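# Assemble the printed parts as the reference card shows

## Task

Join the printed parts into the arrangement shown on the instruction card (its single reference image). The result must still hold once the robot lets go, and no part may end up off the table.

## Robot and tools

Robot: two arms, left_arm and right_arm. Each carries an identical right-handed five-finger hand, so the two hands are not mirror images. Each numeric axis and motor means the same thing on both hands. Cameras: cam_high, cam_low, cam_left_wrist, cam_right_wrist, all 896x504. show_instructions returns the reference card. zoom_image takes camera and region [x0, y0, x1, y1] in pixels, at most 504 by 504, and works only on a camera from the newest images.

Frames. Scene frame: origin at table height, halfway between the arms. +z is up, +x points out over the table, and left_arm sits on the +y side. Image left and right do not follow these names. The bases stand near (+0.002, +0.504, +0.247) for left and (+0.025, -0.566, +0.247) for right, each turned very slightly about z. Every hand pose, velocity and offset is in that arm's own base frame. Fixed cameras and the table use the scene frame.

Hand point: a spot 0.05 m in front of the palm and 0.15 m out from the wrist flange. Its +z runs along the straight fingers, +y points out of the palm, and +x runs across the palm away from the thumb. Straight fingertips reach 0.06 to 0.07 m past it. A wrist bracket on the little-finger side can strike things. With the palm level, the wrist may hang up to 0.13 m lower (palm down) or 0.25 m lower (palm up).

Row layout. Every row has 28 numbers, each in [-1, 1], and must cover both arms even if only one moves. Order:
- left dx, dy, dz, rx, ry, rz
- left little, ring, middle, index, thumb_bend, thumb_turn, force_limit, speed
- the same 14 numbers for right.

The six pose numbers are an offset, not a pose. They count from that arm's Hand target at the moment the action or move begins. 1.0 equals 0.6 m, or 180 degrees for the rotation. rx, ry, rz form a single rotation vector, and the hand turns about its Hand target position. Sending all six as 0 asks for the current Hand target again.

Finger targets are absolute: +1 open or straight, -1 curled. thumb_turn +1 places the thumb beside the palm; -1 places it opposite the fingers. force_limit runs linearly from about 0 N at -1 to 10 N at +1 (15 N for the two thumb motors). speed rises from almost nothing at -1 to full at +0.48 and stays full up to +1. No value means 'leave unchanged'. To keep a hand as it is, resend its last eight commanded numbers. Before any hand command has been sent, use hand_measured plus hand_force_limit and hand_speed instead.

Gripping. With the thumb turned fully in front, the hand grips objects about 0.035 to 0.065 m thick, or handles down to 0.025 m. For a soft grip, close at speed -0.94 or below. A motor starts only when its target changes by at least 0.002. To squeeze harder, raise force_limit and send a target more closed than hand_measured.

execute_actions(actions, cameras). actions is a list of actions. Each action holds up to 15 rows at 1/30 s per row. A short action keeps its last row to the end. Every row counts from the action's starting Hand target, so repeating an offset moves the hand further. Images come back only for an empty actions list or when cameras names them (["all"] or a list of names).

move(target, speed, blend, stop_force, zero, blocking, cameras). target is one 28-number row, or up to 15 rows. Every row counts from the same starting Hand targets. speed is in m/s, from 0.002 to 3.2 (default 0.25), with turning capped at twice that in rad/s. blend is a corner radius in metres; 0 stops at each target. stop_force is 4 to 120 N and ends an arm's path when its wrist sensor feels that much push. Use it for slow, careful contact. Leave it out when moving away from a contact, and do not rely on it while the hand rotates. zero=true re-zeroes the sensor first. blocking=false returns after 0.5 s and cannot be used with stop_force. A move lasts at most 10 s, ignores obstacles, and must not pass close to its own arm's base.

wait(seconds 0 to 10) holds the last commands. stop brakes a running move. zero_wrist_force(arm) re-zeroes one arm's wrist sensor. finished_scene ends the scene for good.

Results. end_effector_position is in metres and end_effector_quat_wxyz is the orientation, both in the base frame. Hand target is the last commanded pose after clipping, since commanded orientation is held within 32 degrees of the measured one. The hand often settles a little short of it; send the gap as an offset. hand_measured, hand_stopped_by (moving, target, force, stalled, fault) and hand_load_n follow the motor order. The move line reports the ending (done, off_target, moving, held, fault) and any limits: paced means clipped, held means checks withheld steps. Wrist force and torque are along the hand point's axes.

Avoid:
- Parts that fall or leave the table; that fails the task.
- Dropping or releasing moving parts.
- Fast impacts, or targets beyond a firm contact. About 150 N of net force, or the joint torque limits (wrist joints 48 N m), stops the arm for 10 s.
- The two arms or hands pressing each other.
- Keeping an arm stretched out or pushing for a long time, which overheats its motors and brakes it for 30 to 60 s.

Each tool is called after ">>>" by a JSON object that holds its "name" and its "arguments", one argument or row to a line.

Reference images:

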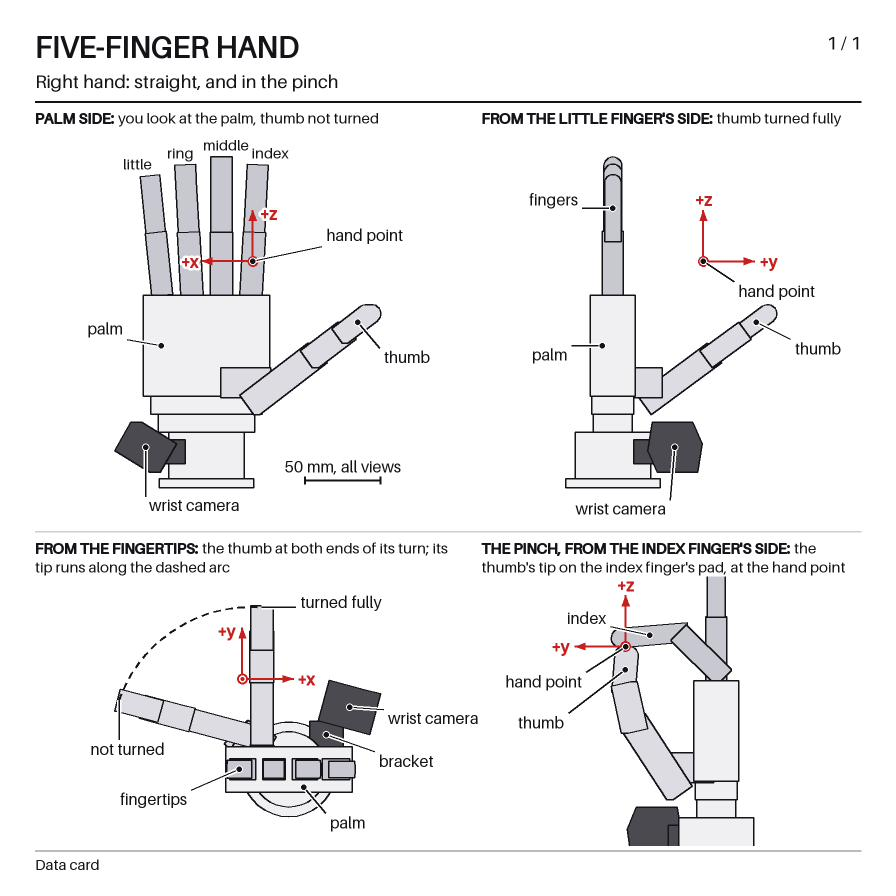

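## Session

>>> {"name": "execute_actions", "arguments": {
  "actions": []
}}

Scene clock: 0.00 s.
left_arm: end_effector_position=(+0.8393, +0.4643, -0.0014) hand_measured=(+1.000, +1.000, +1.000, +1.000, +1.000, +1.000) hand_load_n=(+0.0, +0.0, +0.0, +0.0, +0.0, -0.5) hand_stopped_by=(target, target, target, target, target, target) hand_force_limit=0.00 hand_speed=-0.80 end_effector_quat_wxyz=(-0.552, +0.764, -0.128, +0.309) | right_arm: end_effector_position=(+0.7728, +0.0518, +0.0741) hand_measured=(+1.000, +1.000, +1.000, +1.000, +1.000, +1.000) hand_load_n=(+0.0, +0.0, +0.0, +0.0, +0.0, +0.0) hand_stopped_by=(target, target, target, target, target, target) hand_force_limit=0.00 hand_speed=-0.80 end_effector_quat_wxyz=(-0.207, -0.398, +0.826, -0.342)
Joint positions: left_arm=[0.129 -0.909 1.765 -0.581 0.825 -3.674] | right_arm=[0.036 -0.718 1.275 1.155 2.384 -2.372]
Joint velocities: within noise
Joint torques (N m): no reading
Wrist force (N): no reading
Wrist torque (N m): no reading
Wrist force, peak (N): no reading
Hand target: left_arm +0.8393, +0.4643, -0.0014; -0.552, +0.764, -0.128, +0.309 | right_arm +0.7728, +0.0518, +0.0741; -0.207, -0.398, +0.826, -0.342

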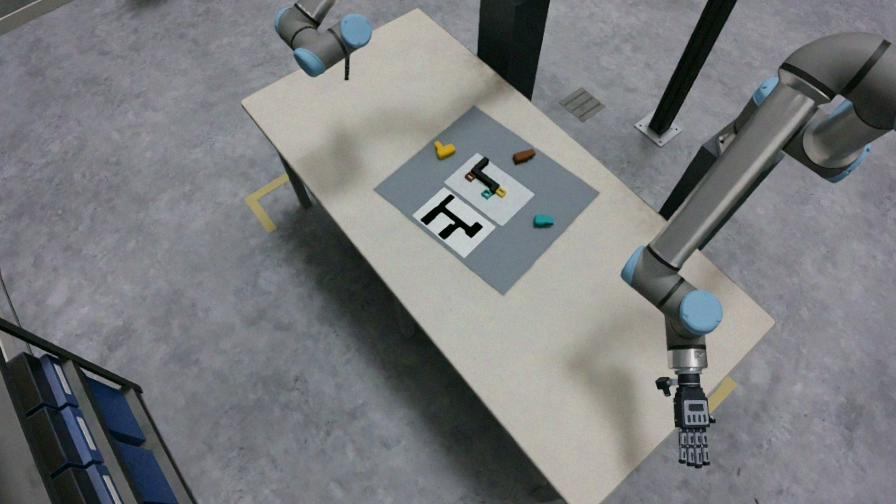

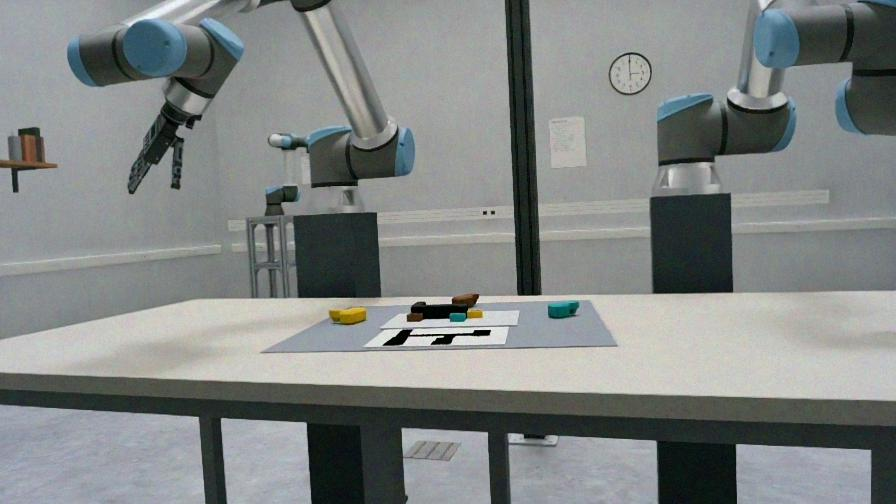

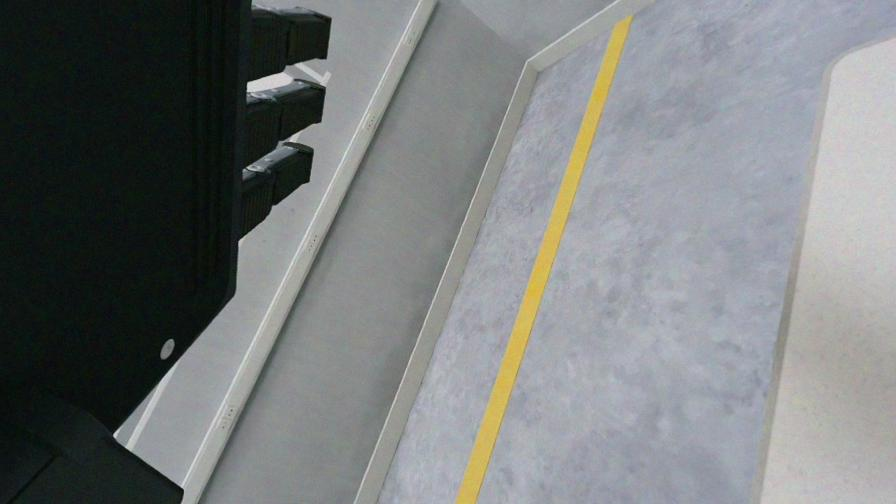

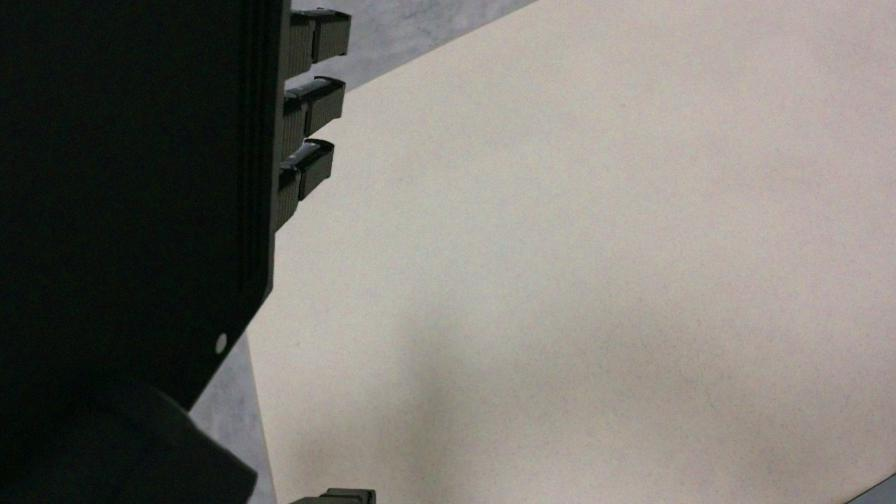

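>>> {"name": "zoom_image", "arguments": {
  "camera": "cam_high",
  "region": [370, 100, 610, 300]
}}

>>> {"name": "zoom_image", "arguments": {
  "camera": "cam_high",
  "region": [410, 140, 560, 265]
}}

>>> {"name": "zoom_image", "arguments": {
  "camera": "cam_low",
  "region": [310, 270, 630, 370]
}}

Scaled by 2.100.

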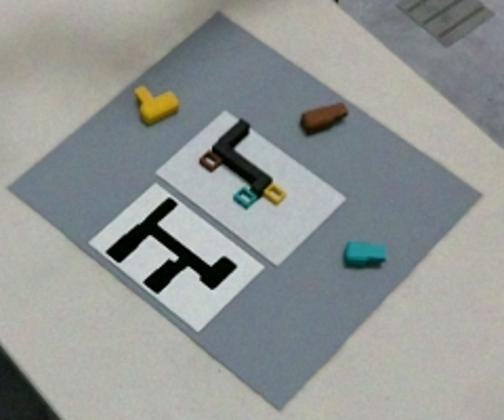

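Scaled by 3.360.

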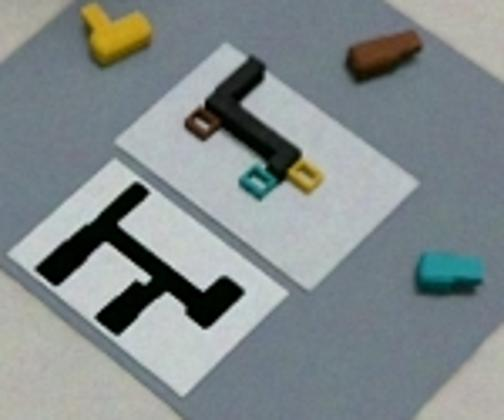

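Scaled by 1.575.

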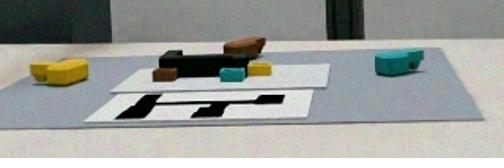

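>>> {"name": "move", "arguments": {
  "target": [0,0,0,0,0,0,1,1,1,1,1,1,0,-0.8,-0.518,0.473,0.1,0.259,-0.04,-0.034,1,1,1,1,1,1,0,-0.8],
  "cameras": ["all"]
}}

Scene clock: 3.37 s.
left_arm: end_effector_position=(+0.8393, +0.4643, -0.0014) hand_measured=(+1.000, +1.000, +1.000, +1.000, +1.000, +1.000) hand_load_n=(+0.0, +0.0, +0.0, +0.0, +0.0, +0.0) hand_stopped_by=(target, target, target, target, target, target) hand_force_limit=0.00 hand_speed=-0.80 end_effector_quat_wxyz=(-0.552, +0.764, -0.128, +0.309) | right_arm: end_effector_position=(+0.4621, +0.3354, +0.1340) hand_measured=(+1.000, +1.000, +1.000, +1.000, +1.000, +1.000) hand_load_n=(+0.0, +0.0, +0.0, +0.0, +0.0, +0.0) hand_stopped_by=(target, target, target, target, target, target) hand_force_limit=0.00 hand_speed=-0.80 end_effector_quat_wxyz=(+0.000, -0.382, +0.924, +0.000)
Joint positions: left_arm=[0.129 -0.909 1.765 -0.581 0.825 -3.674] | right_arm=[0.192 -1.238 1.916 0.893 1.571 -2.164]
Joint torques (N m): left_arm=[1.15 -84.75 -26.31 -0.81 -0.86 -0.52] | right_arm=[18.87 -64.66 -19.4 2.24 -2.37 4.09]
Wrist force (N): left_arm=[0.1 0.2 0.3] | right_arm=[0.2 0.4 -0.1]
Wrist torque (N m): left_arm=[0.02 -0.02 0.01] | right_arm=[-0.08 -0.20 0.06]
Wrist force, peak (N): left_arm=[0.2 0.3 0.7] | right_arm=[0.9 1.4 -0.4]
Hand target: left_arm +0.8393, +0.4643, -0.0014; -0.552, +0.764, -0.128, +0.309 | right_arm +0.4620, +0.3356, +0.1341; +0.000, -0.382, +0.924, +0.000
Off the commanded pose: left_arm 0.000 m, 0 deg | right_arm 0.000 m, 0 deg.
move: done

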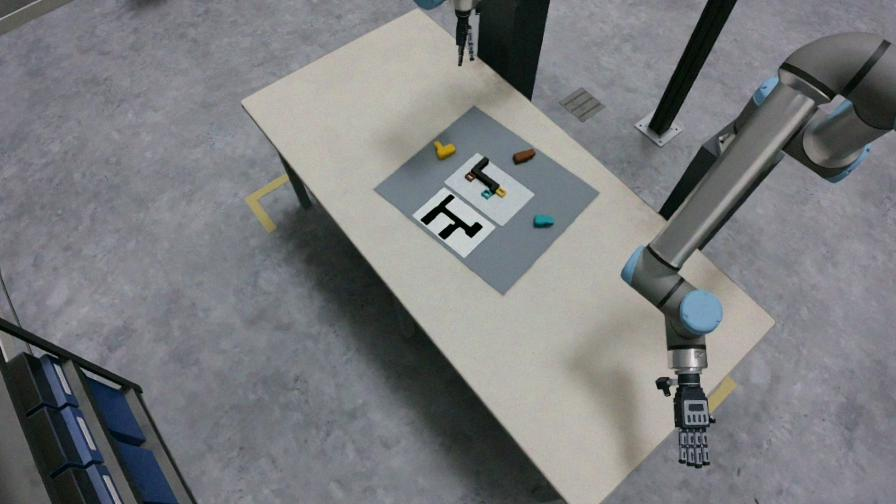

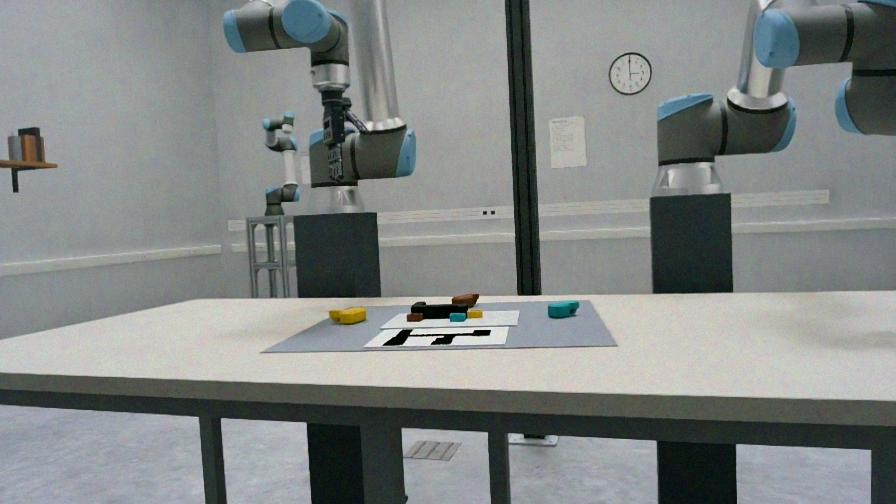

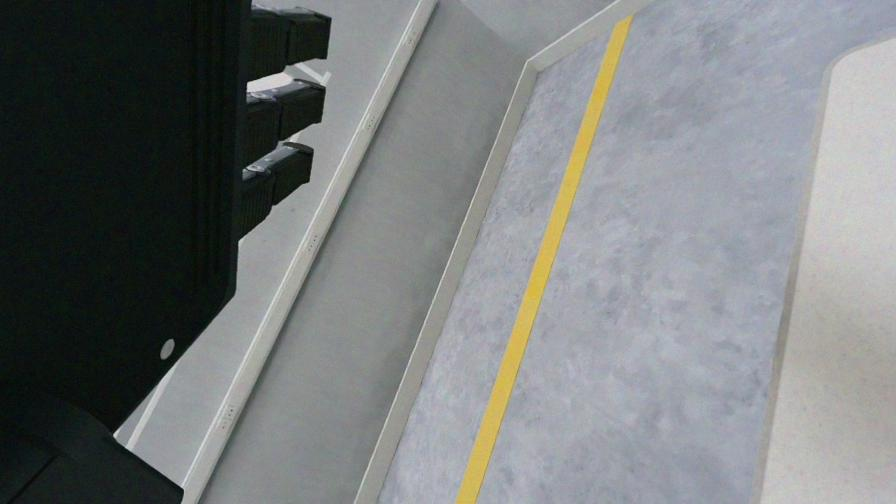

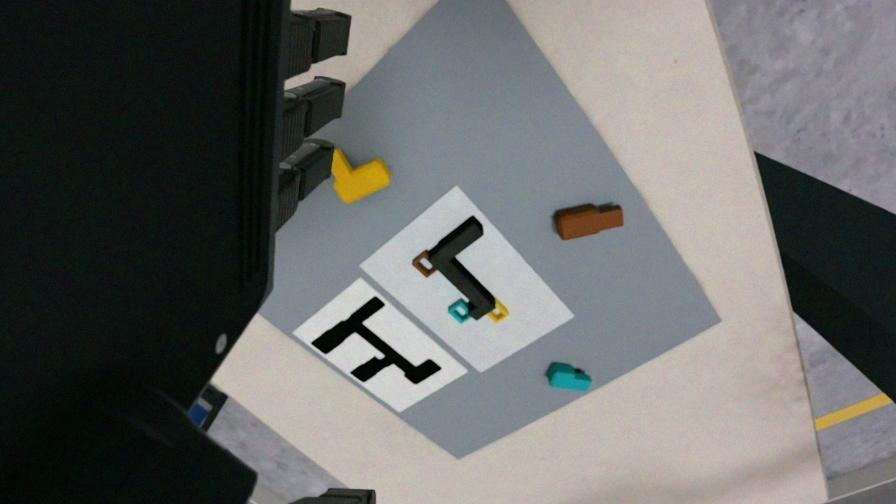

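>>> {"name": "zoom_image", "arguments": {
  "camera": "cam_right_wrist",
  "region": [380, 170, 640, 330]
}}

>>> {"name": "zoom_image", "arguments": {
  "camera": "cam_right_wrist",
  "region": [280, 260, 480, 420]
}}

>>> {"name": "zoom_image", "arguments": {
  "camera": "cam_right_wrist",
  "region": [320, 130, 420, 220]
}}

>>> {"name": "zoom_image", "arguments": {
  "camera": "cam_right_wrist",
  "region": [520, 340, 620, 420]
}}

>>> {"name": "zoom_image", "arguments": {
  "camera": "cam_low",
  "region": [390, 280, 600, 330]
}}

>>> {"name": "zoom_image", "arguments": {
  "camera": "cam_low",
  "region": [320, 290, 420, 330]
}}

Scaled by 1.938.

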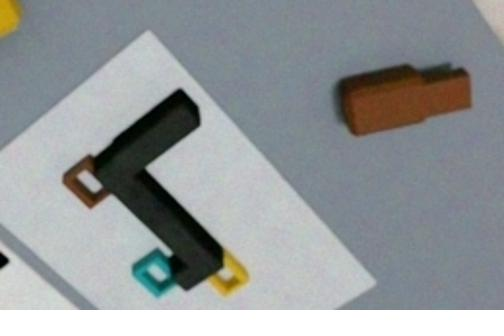

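Scaled by 2.520.

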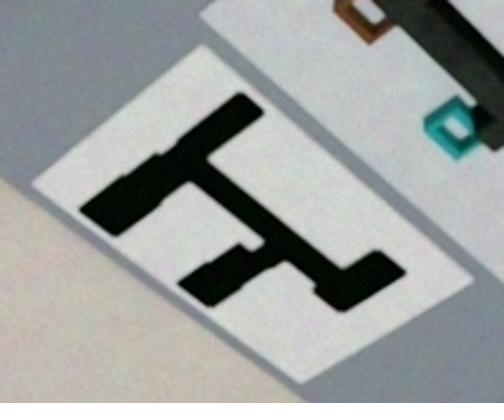

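Scaled by 5.040.

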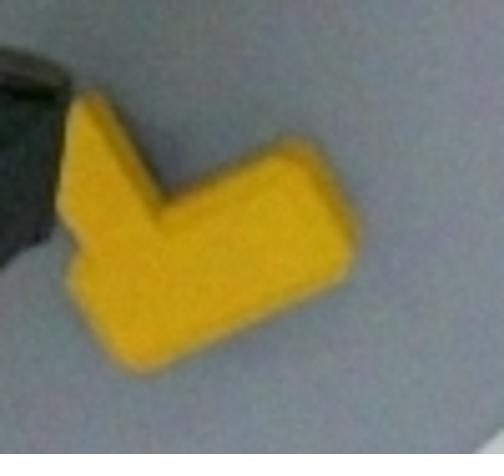

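Scaled by 5.040.

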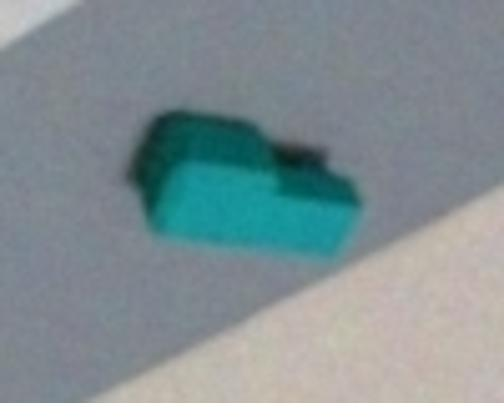

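Scaled by 2.400.

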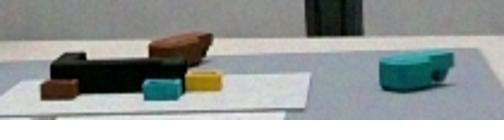

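Scaled by 5.040.

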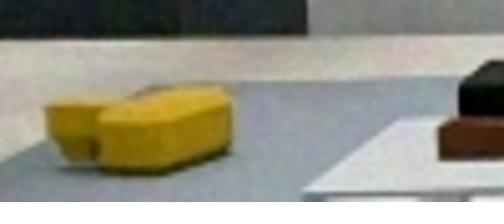

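>>> {"name": "move", "arguments": {
  "target": [0,0,0,0,0,0,1,1,1,1,1,1,0,-0.8,0,0,0,0,0,0,-1,-1,0.3,0.3,0.5,-1,0,0.3],
  "cameras": ["cam_right_wrist"]
}}

Scene clock: 5.50 s.
left_arm: end_effector_position=(+0.8393, +0.4643, -0.0014) hand_measured=(+1.000, +1.000, +1.000, +1.000, +1.000, +1.000) hand_load_n=(+0.0, +0.0, +0.0, +0.0, +0.0, +0.0) hand_stopped_by=(target, target, target, target, target, target) hand_force_limit=0.00 hand_speed=-0.80 end_effector_quat_wxyz=(-0.552, +0.764, -0.128, +0.309) | right_arm: end_effector_position=(+0.4619, +0.3356, +0.1341) hand_measured=(-1.000, -1.000, +0.300, +0.300, +0.500, -1.000) hand_load_n=(+0.0, +0.0, +0.0, +0.0, +0.0, +0.0) hand_stopped_by=(target, target, target, target, target, target) hand_force_limit=0.00 hand_speed=0.30 end_effector_quat_wxyz=(+0.000, -0.382, +0.924, +0.000)
Joint positions: left_arm=[0.129 -0.909 1.765 -0.581 0.825 -3.674] | right_arm=[0.192 -1.238 1.916 0.892 1.571 -2.163]
Joint torques (N m): left_arm=[1.78 -85.38 -26.58 -0.87 -0.77 -0.53] | right_arm=[14.33 -69.65 -24.26 5.69 0.74 3.94]
Wrist force (N): left_arm=[0.3 -0.1 0.2] | right_arm=[0.4 0.2 -0.5]
Wrist torque (N m): left_arm=[-0.02 -0.05 0.02] | right_arm=[-0.07 -0.24 0.08]
Wrist force, peak (N): left_arm=[-0.3 -0.1 0.5] | right_arm=[1.1 0.1 0.0]
Hand target: left_arm +0.8393, +0.4643, -0.0014; -0.552, +0.764, -0.128, +0.309 | right_arm +0.4620, +0.3356, +0.1341; +0.000, -0.382, +0.924, +0.000
Off the commanded pose: left_arm 0.000 m, 0 deg | right_arm 0.000 m, 0 deg.
move: done
Images, in order (width x height): cam_right_wrist 896x504.

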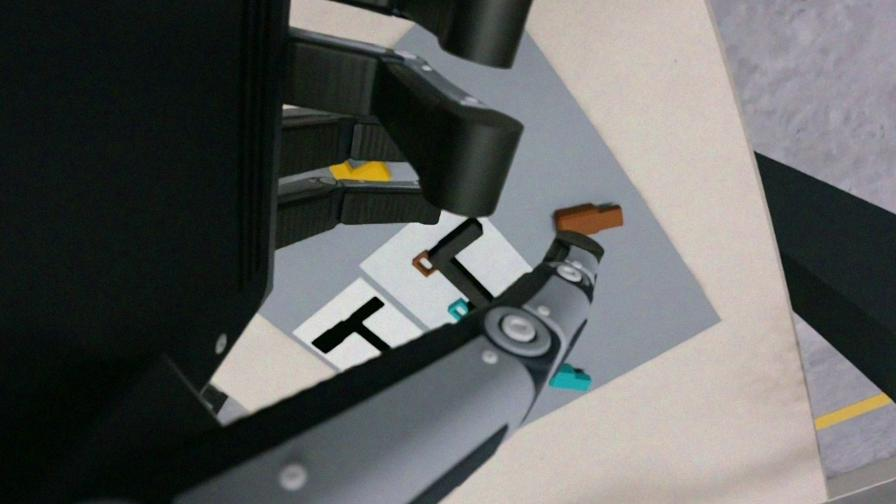

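>>> {"name": "move", "arguments": {
  "target": [0,0,0,0,0,0,1,1,1,1,1,1,0,-0.8,0,0,-0.2,0,0,0,-1,-1,0.3,0.3,0.5,-1,0,0.3],
  "cameras": ["cam_right_wrist"]
}}

>>> {"name": "zoom_image", "arguments": {
  "camera": "cam_right_wrist",
  "region": [520, 150, 720, 300]
}}

Scene clock: 7.07 s.
left_arm: end_effector_position=(+0.8393, +0.4643, -0.0014) hand_measured=(+1.000, +1.000, +1.000, +1.000, +1.000, +1.000) hand_load_n=(+0.0, +0.0, -0.5, +0.0, +0.5, +0.0) hand_stopped_by=(target, target, target, target, target, target) hand_force_limit=0.00 hand_speed=-0.80 end_effector_quat_wxyz=(-0.552, +0.764, -0.128, +0.309) | right_arm: end_effector_position=(+0.4619, +0.3356, +0.0143) hand_measured=(-1.000, -1.000, +0.300, +0.300, +0.500, -1.000) hand_load_n=(+0.0, +0.0, +0.0, +0.0, +0.0, +0.5) hand_stopped_by=(target, target, target, target, target, target) hand_force_limit=0.00 hand_speed=0.30 end_effector_quat_wxyz=(+0.000, -0.382, +0.924, +0.000)
Joint positions: left_arm=[0.129 -0.909 1.765 -0.581 0.825 -3.674] | right_arm=[0.192 -1.09 1.975 0.685 1.571 -2.163]
Joint torques (N m): left_arm=[1.49 -85.99 -26.41 -0.94 -1.03 -0.49] | right_arm=[15.34 -44.97 -12.5 2.08 -2.24 3.27]
Wrist force (N): left_arm=[0.1 -0.1 0.2] | right_arm=[0.1 -0.1 -0.2]
Wrist torque (N m): left_arm=[-0.02 -0.02 0.01] | right_arm=[-0.14 -0.21 0.07]
Wrist force, peak (N): left_arm=[0.0 0.3 0.6] | right_arm=[0.1 0.6 -1.7]
Hand target: left_arm +0.8393, +0.4643, -0.0014; -0.552, +0.764, -0.128, +0.309 | right_arm +0.4620, +0.3356, +0.0141; +0.000, -0.382, +0.924, +0.000
Off the commanded pose: left_arm 0.000 m, 0 deg | right_arm 0.000 m, 0 deg.
move: done
Images, in order (width x height): cam_right_wrist 896x504.

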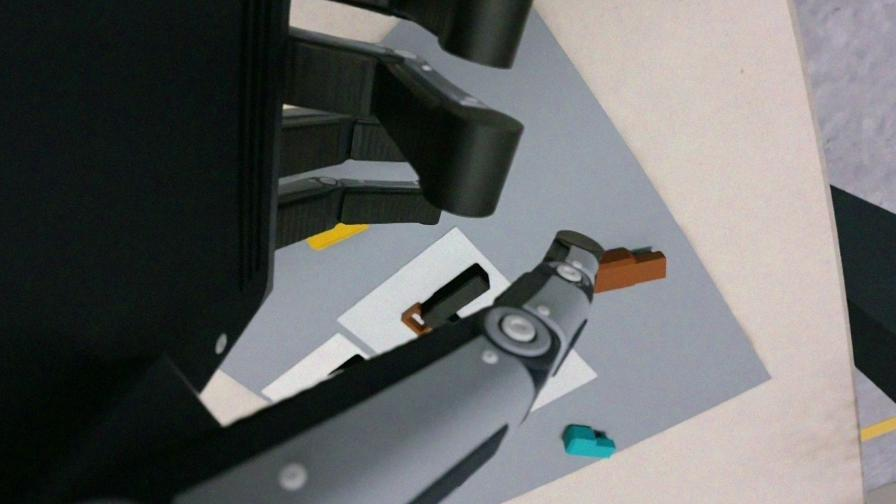

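Scaled by 2.520.

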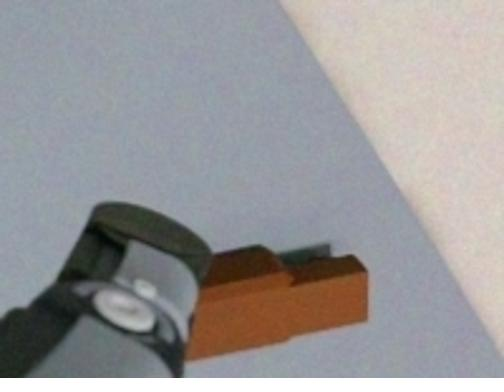

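>>> {"name": "move", "arguments": {
  "target": [-0.19,-0.62,0.15,-0.55,-0.055,0.431,1,1,1,1,1,1,0,-0.8,0,-0.35,0.2,0,0,0,-1,-1,0.3,0.3,0.5,-1,0,0.3],
  "speed": 0.5
}}

>>> {"name": "move", "arguments": {
  "target": [-0.183,-0.632,-0.1,0,0,0,1,1,1,1,1,1,0,-0.8,0,0,0,0,0,0,-1,-1,0.3,0.3,0.5,-1,0,0.3],
  "speed": 0.5,
  "cameras": ["all"]
}}

Scene clock: 14.63 s.
left_arm: end_effector_position=(+0.7253, +0.0924, +0.0886) hand_measured=(+1.000, +1.000, +1.000, +1.000, +1.000, +1.000) hand_load_n=(+0.0, +0.0, +0.0, +0.0, +0.0, +0.0) hand_stopped_by=(target, target, target, target, target, target) hand_force_limit=0.00 hand_speed=-0.80 end_effector_quat_wxyz=(+0.105, +0.781, +0.615, -0.019) end_effector_velocity=(+0.001, -0.001, +0.001) end_effector_angular_velocity=(-0.003, -0.002, +0.004) | right_arm: end_effector_position=(+0.4620, +0.1256, +0.1340) hand_measured=(-1.000, -1.000, +0.300, +0.300, +0.500, -1.000) hand_load_n=(+0.0, +0.0, -0.5, +0.0, +0.0, +0.5) hand_stopped_by=(target, target, target, target, target, target) hand_force_limit=0.00 hand_speed=0.30 end_effector_quat_wxyz=(+0.000, -0.382, +0.924, +0.000)
Joint positions: left_arm=[0.018 -1.018 1.686 0.805 1.762 -6.039] | right_arm=[-0.24 -1.335 2.052 0.854 1.57 -2.595]
Joint velocities: left_arm=[0 -0.001 0.001 -0.003 0.003 -0.005] | right_arm=[within noise]
Joint torques (N m): left_arm=[-9.62 -93.69 -20.72 0.1 4.29 -2.85] | right_arm=[-22.59 -58.06 -31.31 5.72 -1.67 -3.36]
Wrist force (N): left_arm=[0.3 -1.1 1.0] | right_arm=[0.2 0.1 -0.2]
Wrist torque (N m): left_arm=[-0.01 -0.13 -0.03] | right_arm=[-0.08 -0.20 0.24]
Wrist force, peak (N): left_arm=[0.6 -1.4 0.7] | right_arm=[1.1 0.4 -0.3]
Hand target: left_arm +0.7253, +0.0923, +0.0886; +0.106, +0.781, +0.616, -0.019 | right_arm +0.4620, +0.1256, +0.1341; +0.000, -0.382, +0.924, +0.000
Off the commanded pose: left_arm 0.000 m, 0 deg | right_arm 0.000 m, 0 deg.
move: done

Scene clock: 16.30 s.
left_arm: end_effector_position=(+0.6161, -0.2857, +0.0287) hand_measured=(+1.000, +1.000, +1.000, +1.000, +1.000, +1.000) hand_load_n=(+0.0, +0.0, +0.0, +0.0, +0.0, +0.0) hand_stopped_by=(target, target, target, target, target, target) hand_force_limit=0.00 hand_speed=-0.80 end_effector_quat_wxyz=(+0.115, +0.868, +0.477, -0.075) | right_arm: end_effector_position=(+0.4620, +0.1256, +0.1341) hand_measured=(-1.000, -1.000, +0.300, +0.300, +0.500, -1.000) hand_load_n=(+0.5, +0.0, +0.0, +0.0, +0.0, +0.0) hand_stopped_by=(target, target, target, target, target, target) hand_force_limit=0.00 hand_speed=0.30 end_effector_quat_wxyz=(+0.000, -0.382, +0.924, +0.000)
Joint positions: left_arm=[-0.551 -1.032 1.859 0.615 1.816 -6.285] | right_arm=[-0.24 -1.335 2.052 0.854 1.57 -2.595]
Joint torques (N m): left_arm=[-12.26 -60.39 -29.08 6.5 4.17 -3.28] | right_arm=[-24.12 -59.99 -32.67 5.64 -2.3 -3.5]
Wrist force (N): left_arm=[0.3 -1.0 0.6] | right_arm=[0.4 0.0 -0.3]
Wrist torque (N m): left_arm=[0.03 -0.15 0.00] | right_arm=[-0.10 -0.23 0.25]
Wrist force, peak (N): left_arm=[-1.2 -0.7 1.6] | right_arm=[0.9 0.5 -0.7]
Hand target: left_arm +0.6155, -0.2869, +0.0286; +0.106, +0.781, +0.616, -0.019 | right_arm +0.4620, +0.1256, +0.1341; +0.000, -0.382, +0.924, +0.000
Off the commanded pose: left_arm 0.001 m, 20 deg | right_arm 0.000 m, 0 deg.
joint sent to its limit (left arm) — joint 6 (wrist 3), lower limit. The joint targets are off in orientation, not in position.
move: off_target (left_arm)

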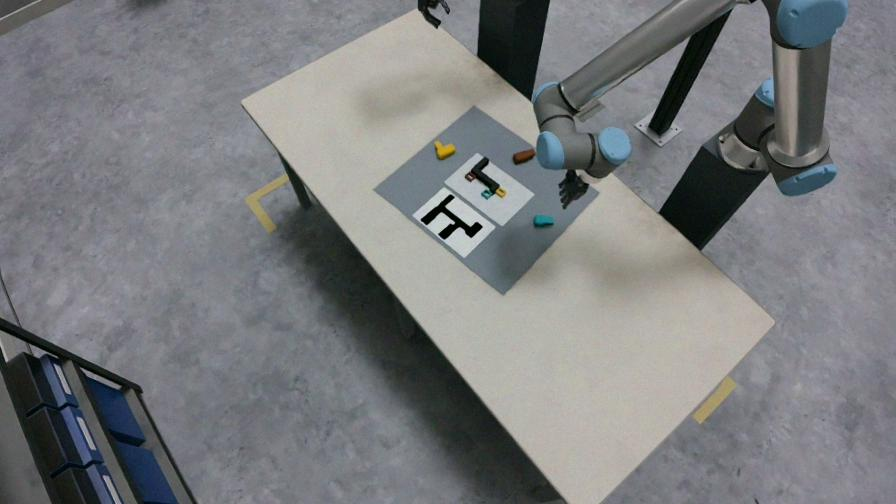

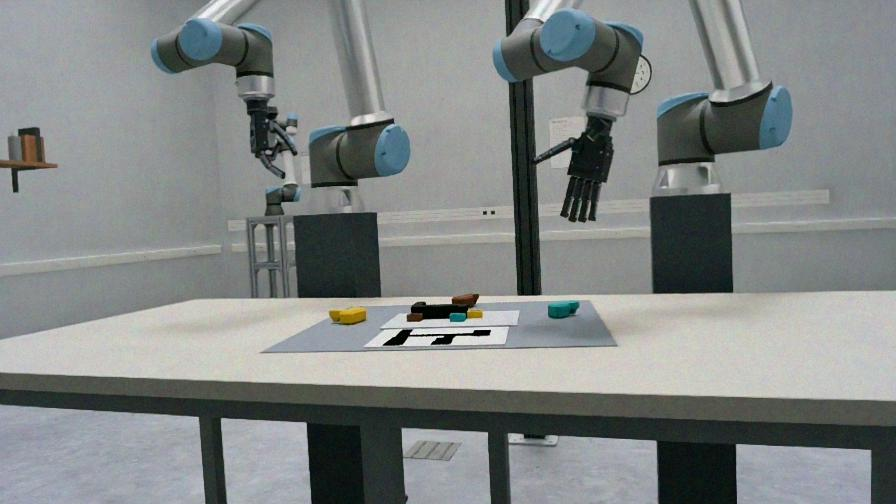

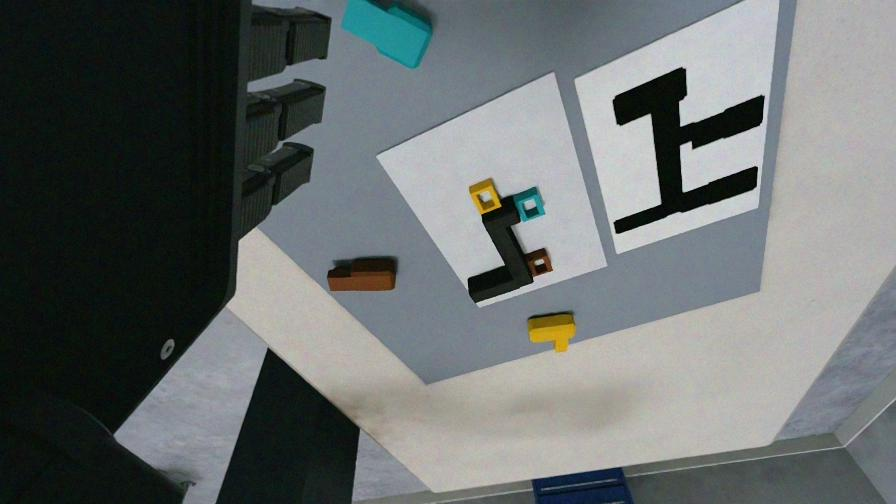

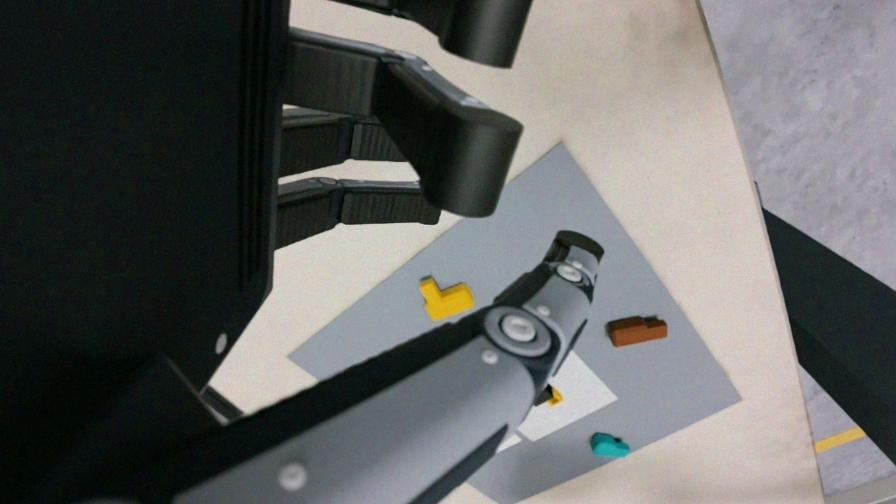

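>>> {"name": "zoom_image", "arguments": {
  "camera": "cam_left_wrist",
  "region": [440, 160, 620, 320]
}}

>>> {"name": "zoom_image", "arguments": {
  "camera": "cam_left_wrist",
  "region": [310, 230, 430, 320]
}}

>>> {"name": "zoom_image", "arguments": {
  "camera": "cam_left_wrist",
  "region": [320, 0, 460, 100]
}}

>>> {"name": "zoom_image", "arguments": {
  "camera": "cam_left_wrist",
  "region": [500, 290, 620, 380]
}}

>>> {"name": "zoom_image", "arguments": {
  "camera": "cam_left_wrist",
  "region": [580, 50, 780, 250]
}}

Scaled by 2.800.

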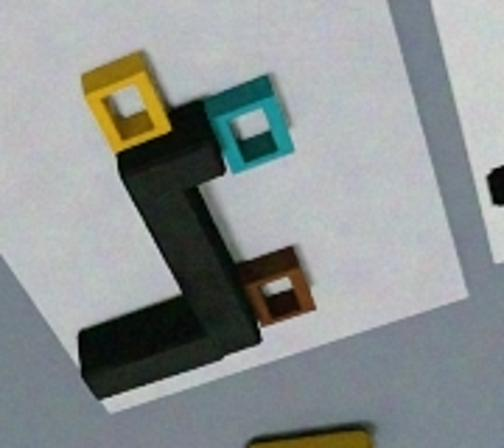

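Scaled by 4.200.

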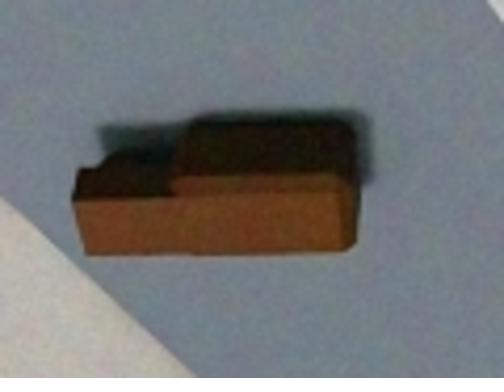

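Scaled by 3.600.

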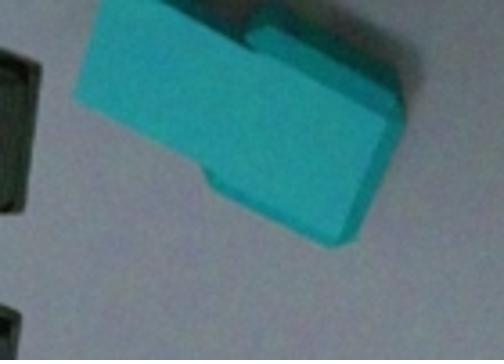

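Scaled by 4.200.

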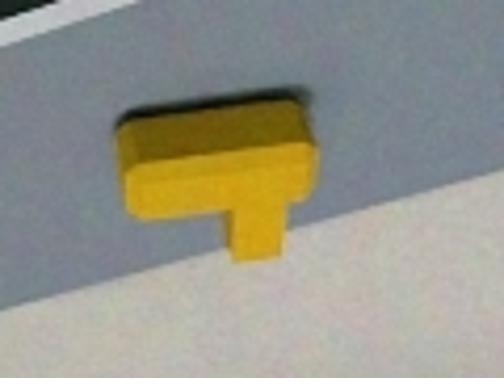

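Scaled by 2.520.

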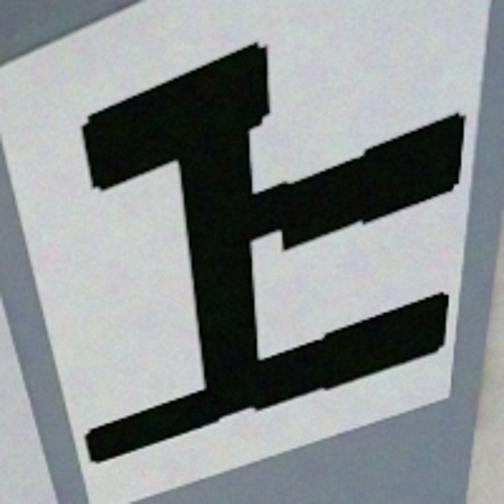

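>>> {"name": "move", "arguments": {
  "target": [0,0,0,0,0,0,1,1,1,1,1,1,0,-0.8,-0.118,0.704,-0.385,0.056,-0.347,0.549,-1,-1,0.15,0.15,1,-1,-0.5,0.3],
  "speed": 0.4,
  "cameras": ["all"]
}}

Scene clock: 20.97 s.
left_arm: end_effector_position=(+0.6160, -0.2860, +0.0286) hand_measured=(+1.000, +1.000, +1.000, +1.000, +1.000, +1.000) hand_load_n=(+0.0, +0.0, +0.0, +0.0, +0.0, +0.0) hand_stopped_by=(target, target, target, target, target, target) hand_force_limit=0.00 hand_speed=-0.80 end_effector_quat_wxyz=(+0.115, +0.868, +0.477, -0.076) | right_arm: end_effector_position=(+0.3912, +0.5478, -0.0968) hand_measured=(-1.000, -1.000, +0.150, +0.150, +1.000, -1.000) hand_load_n=(+0.0, +0.0, +0.0, +0.0, +0.0, +0.0) hand_stopped_by=(target, target, target, target, target, target) hand_force_limit=-0.50 hand_speed=0.30 end_effector_quat_wxyz=(-0.448, +0.863, -0.206, +0.106) end_effector_velocity=(+0.000, +0.001, -0.001) end_effector_angular_velocity=(+0.000, -0.004, +0.006)
Joint positions: left_arm=[-0.552 -1.032 1.859 0.615 1.816 -6.285] | right_arm=[0.477 -1.054 2.183 -0.413 1.07 -3.536]
Joint velocities: left_arm=[within noise] | right_arm=[0.002 0.002 -0.001 -0.003 -0.002 -0.005]
Joint torques (N m): left_arm=[8.31 -57.91 -29.92 6.24 4.2 -3.5] | right_arm=[18.62 -40.21 -22.73 -0.32 -3.03 -4.3]
Wrist force (N): left_arm=[0.4 -1.0 0.9] | right_arm=[0.6 0.3 0.2]
Wrist torque (N m): left_arm=[0.03 -0.18 0.02] | right_arm=[0.19 -0.29 0.20]
Wrist force, peak (N): left_arm=[0.6 -1.3 1.4] | right_arm=[1.2 -0.2 -0.4]
Hand target: left_arm +0.6155, -0.2869, +0.0286; +0.106, +0.781, +0.616, -0.019 | right_arm +0.3912, +0.5480, -0.0969; -0.448, +0.864, -0.205, +0.106
Off the commanded pose: left_arm 0.001 m, 20 deg | right_arm 0.000 m, 0 deg.
joint sent to its limit (left arm) — joint 6 (wrist 3), lower limit. The joint targets are off in orientation, not in position.
move: off_target (left_arm)

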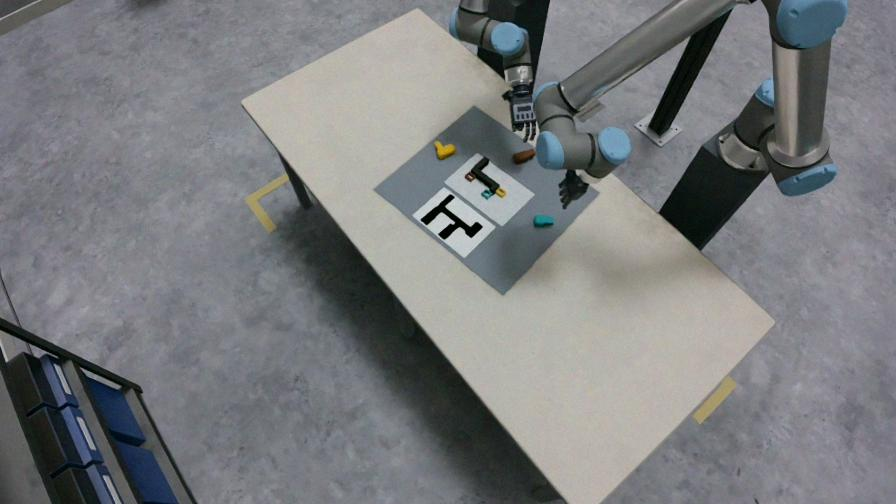

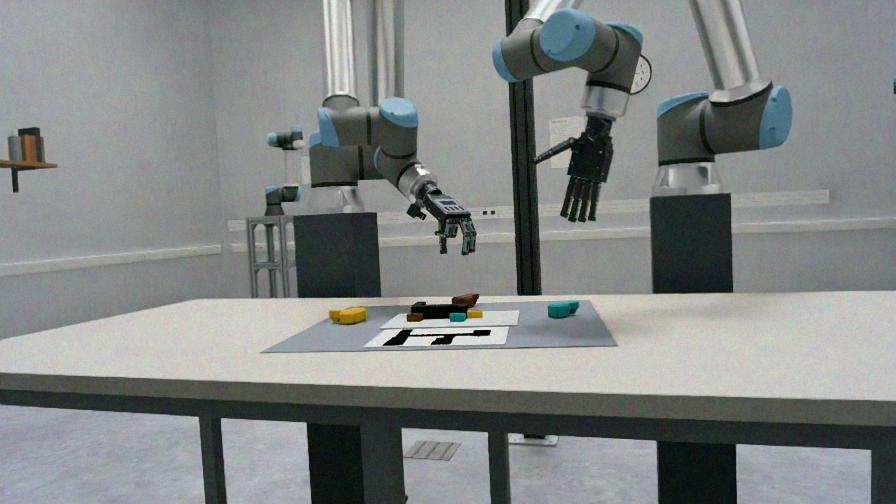

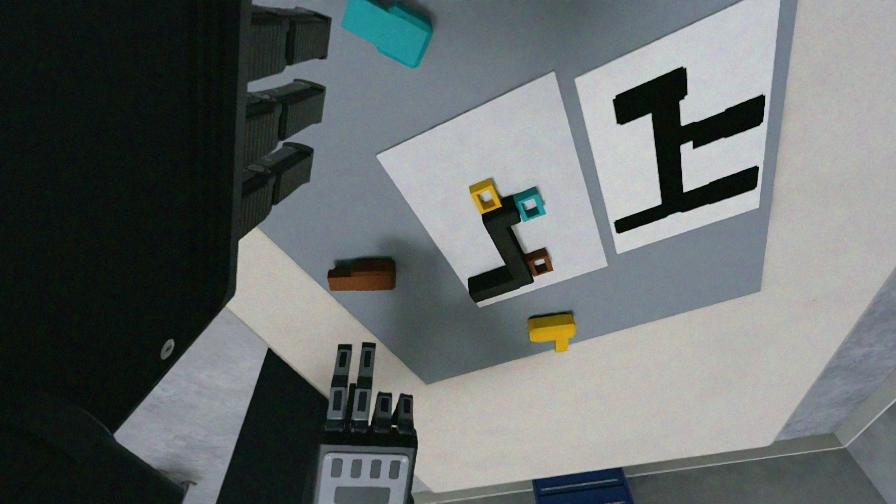

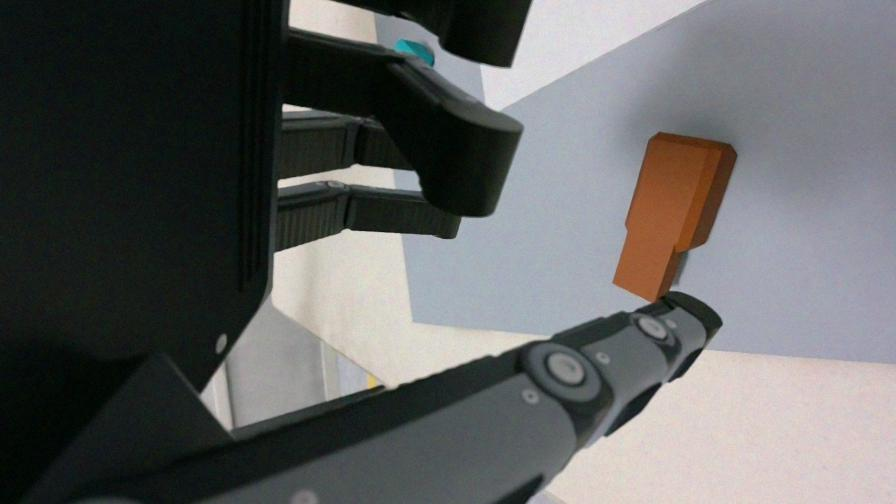

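>>> {"name": "move", "arguments": {
  "target": [0,0,0,0,0,0,1,1,1,1,1,1,0,-0.8,0.029,-0.035,-0.105,0,0,0,-1,-1,0.15,0.15,1,-1,-0.5,0.3],
  "cameras": ["cam_left_wrist","cam_right_wrist"]
}}

>>> {"name": "zoom_image", "arguments": {
  "camera": "cam_left_wrist",
  "region": [310, 220, 440, 340]
}}

Scene clock: 22.67 s.
left_arm: end_effector_position=(+0.6160, -0.2860, +0.0286) hand_measured=(+1.000, +1.000, +1.000, +1.000, +1.000, +1.000) hand_load_n=(+0.0, +0.0, +0.0, +0.0, +0.0, +0.0) hand_stopped_by=(target, target, target, target, target, target) hand_force_limit=0.00 hand_speed=-0.80 end_effector_quat_wxyz=(+0.115, +0.868, +0.477, -0.076) | right_arm: end_effector_position=(+0.4085, +0.5271, -0.1597) hand_measured=(-1.000, -1.000, +0.150, +0.150, +1.000, -1.000) hand_load_n=(+0.0, +0.0, +0.5, +0.0, +0.0, +0.0) hand_stopped_by=(target, target, target, target, target, target) hand_force_limit=-0.50 hand_speed=0.30 end_effector_quat_wxyz=(-0.448, +0.864, -0.205, +0.106)
Joint positions: left_arm=[-0.552 -1.032 1.859 0.615 1.816 -6.285] | right_arm=[0.42 -0.935 2.182 -0.509 1.027 -3.579]
Joint torques (N m): left_arm=[9.09 -58.55 -29.75 5.87 4.15 -3.27] | right_arm=[-20.93 -45.46 -17.85 -0.28 -3.35 -3.76]
Wrist force (N): left_arm=[0.5 -0.5 0.9] | right_arm=[0.2 0.3 0.0]
Wrist torque (N m): left_arm=[0.09 -0.19 0.03] | right_arm=[0.21 -0.21 0.19]
Wrist force, peak (N): left_arm=[0.8 -1.2 1.1] | right_arm=[0.8 0.8 0.1]
Hand target: left_arm +0.6155, -0.2869, +0.0286; +0.106, +0.781, +0.616, -0.019 | right_arm +0.4086, +0.5270, -0.1599; -0.448, +0.864, -0.205, +0.106
Off the commanded pose: left_arm 0.001 m, 20 deg | right_arm 0.000 m, 0 deg.
joint sent to its limit (left arm) — joint 6 (wrist 3), lower limit. The joint targets are off in orientation, not in position.
move: off_target (left_arm)
Images, in order (width x height): cam_left_wrist 896x504, cam_right_wrist 896x504.

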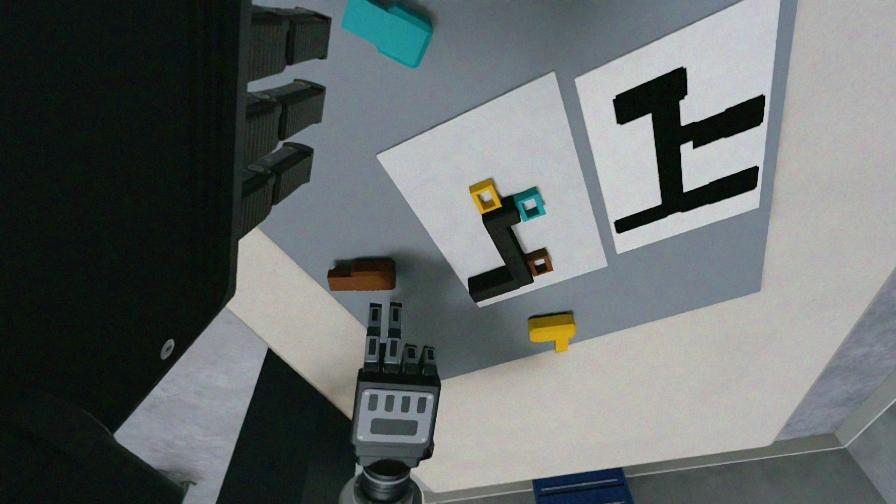

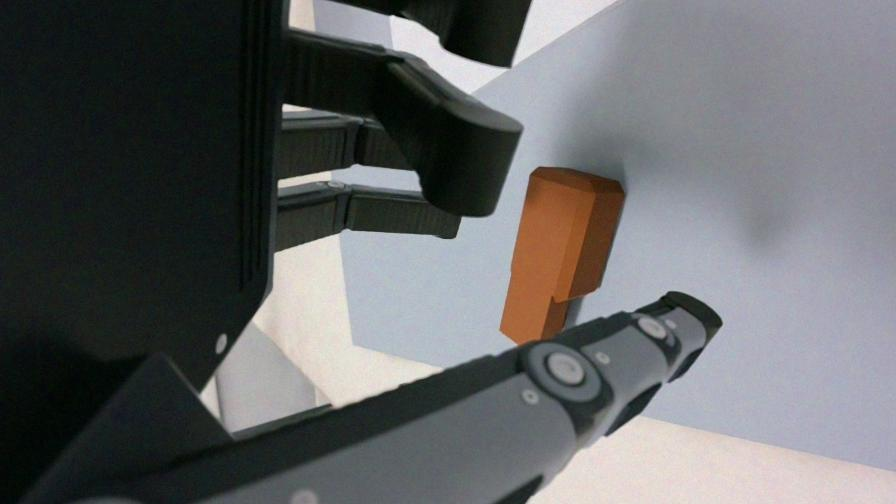

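Scaled by 3.877.

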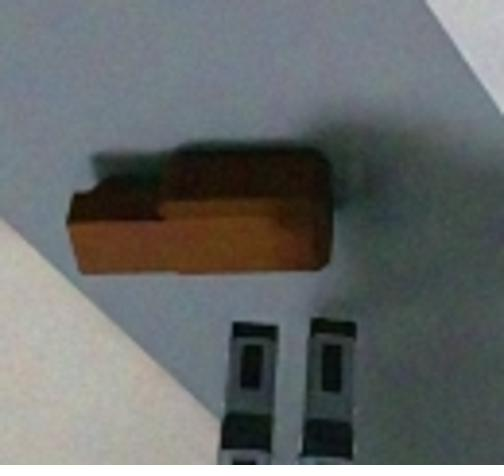

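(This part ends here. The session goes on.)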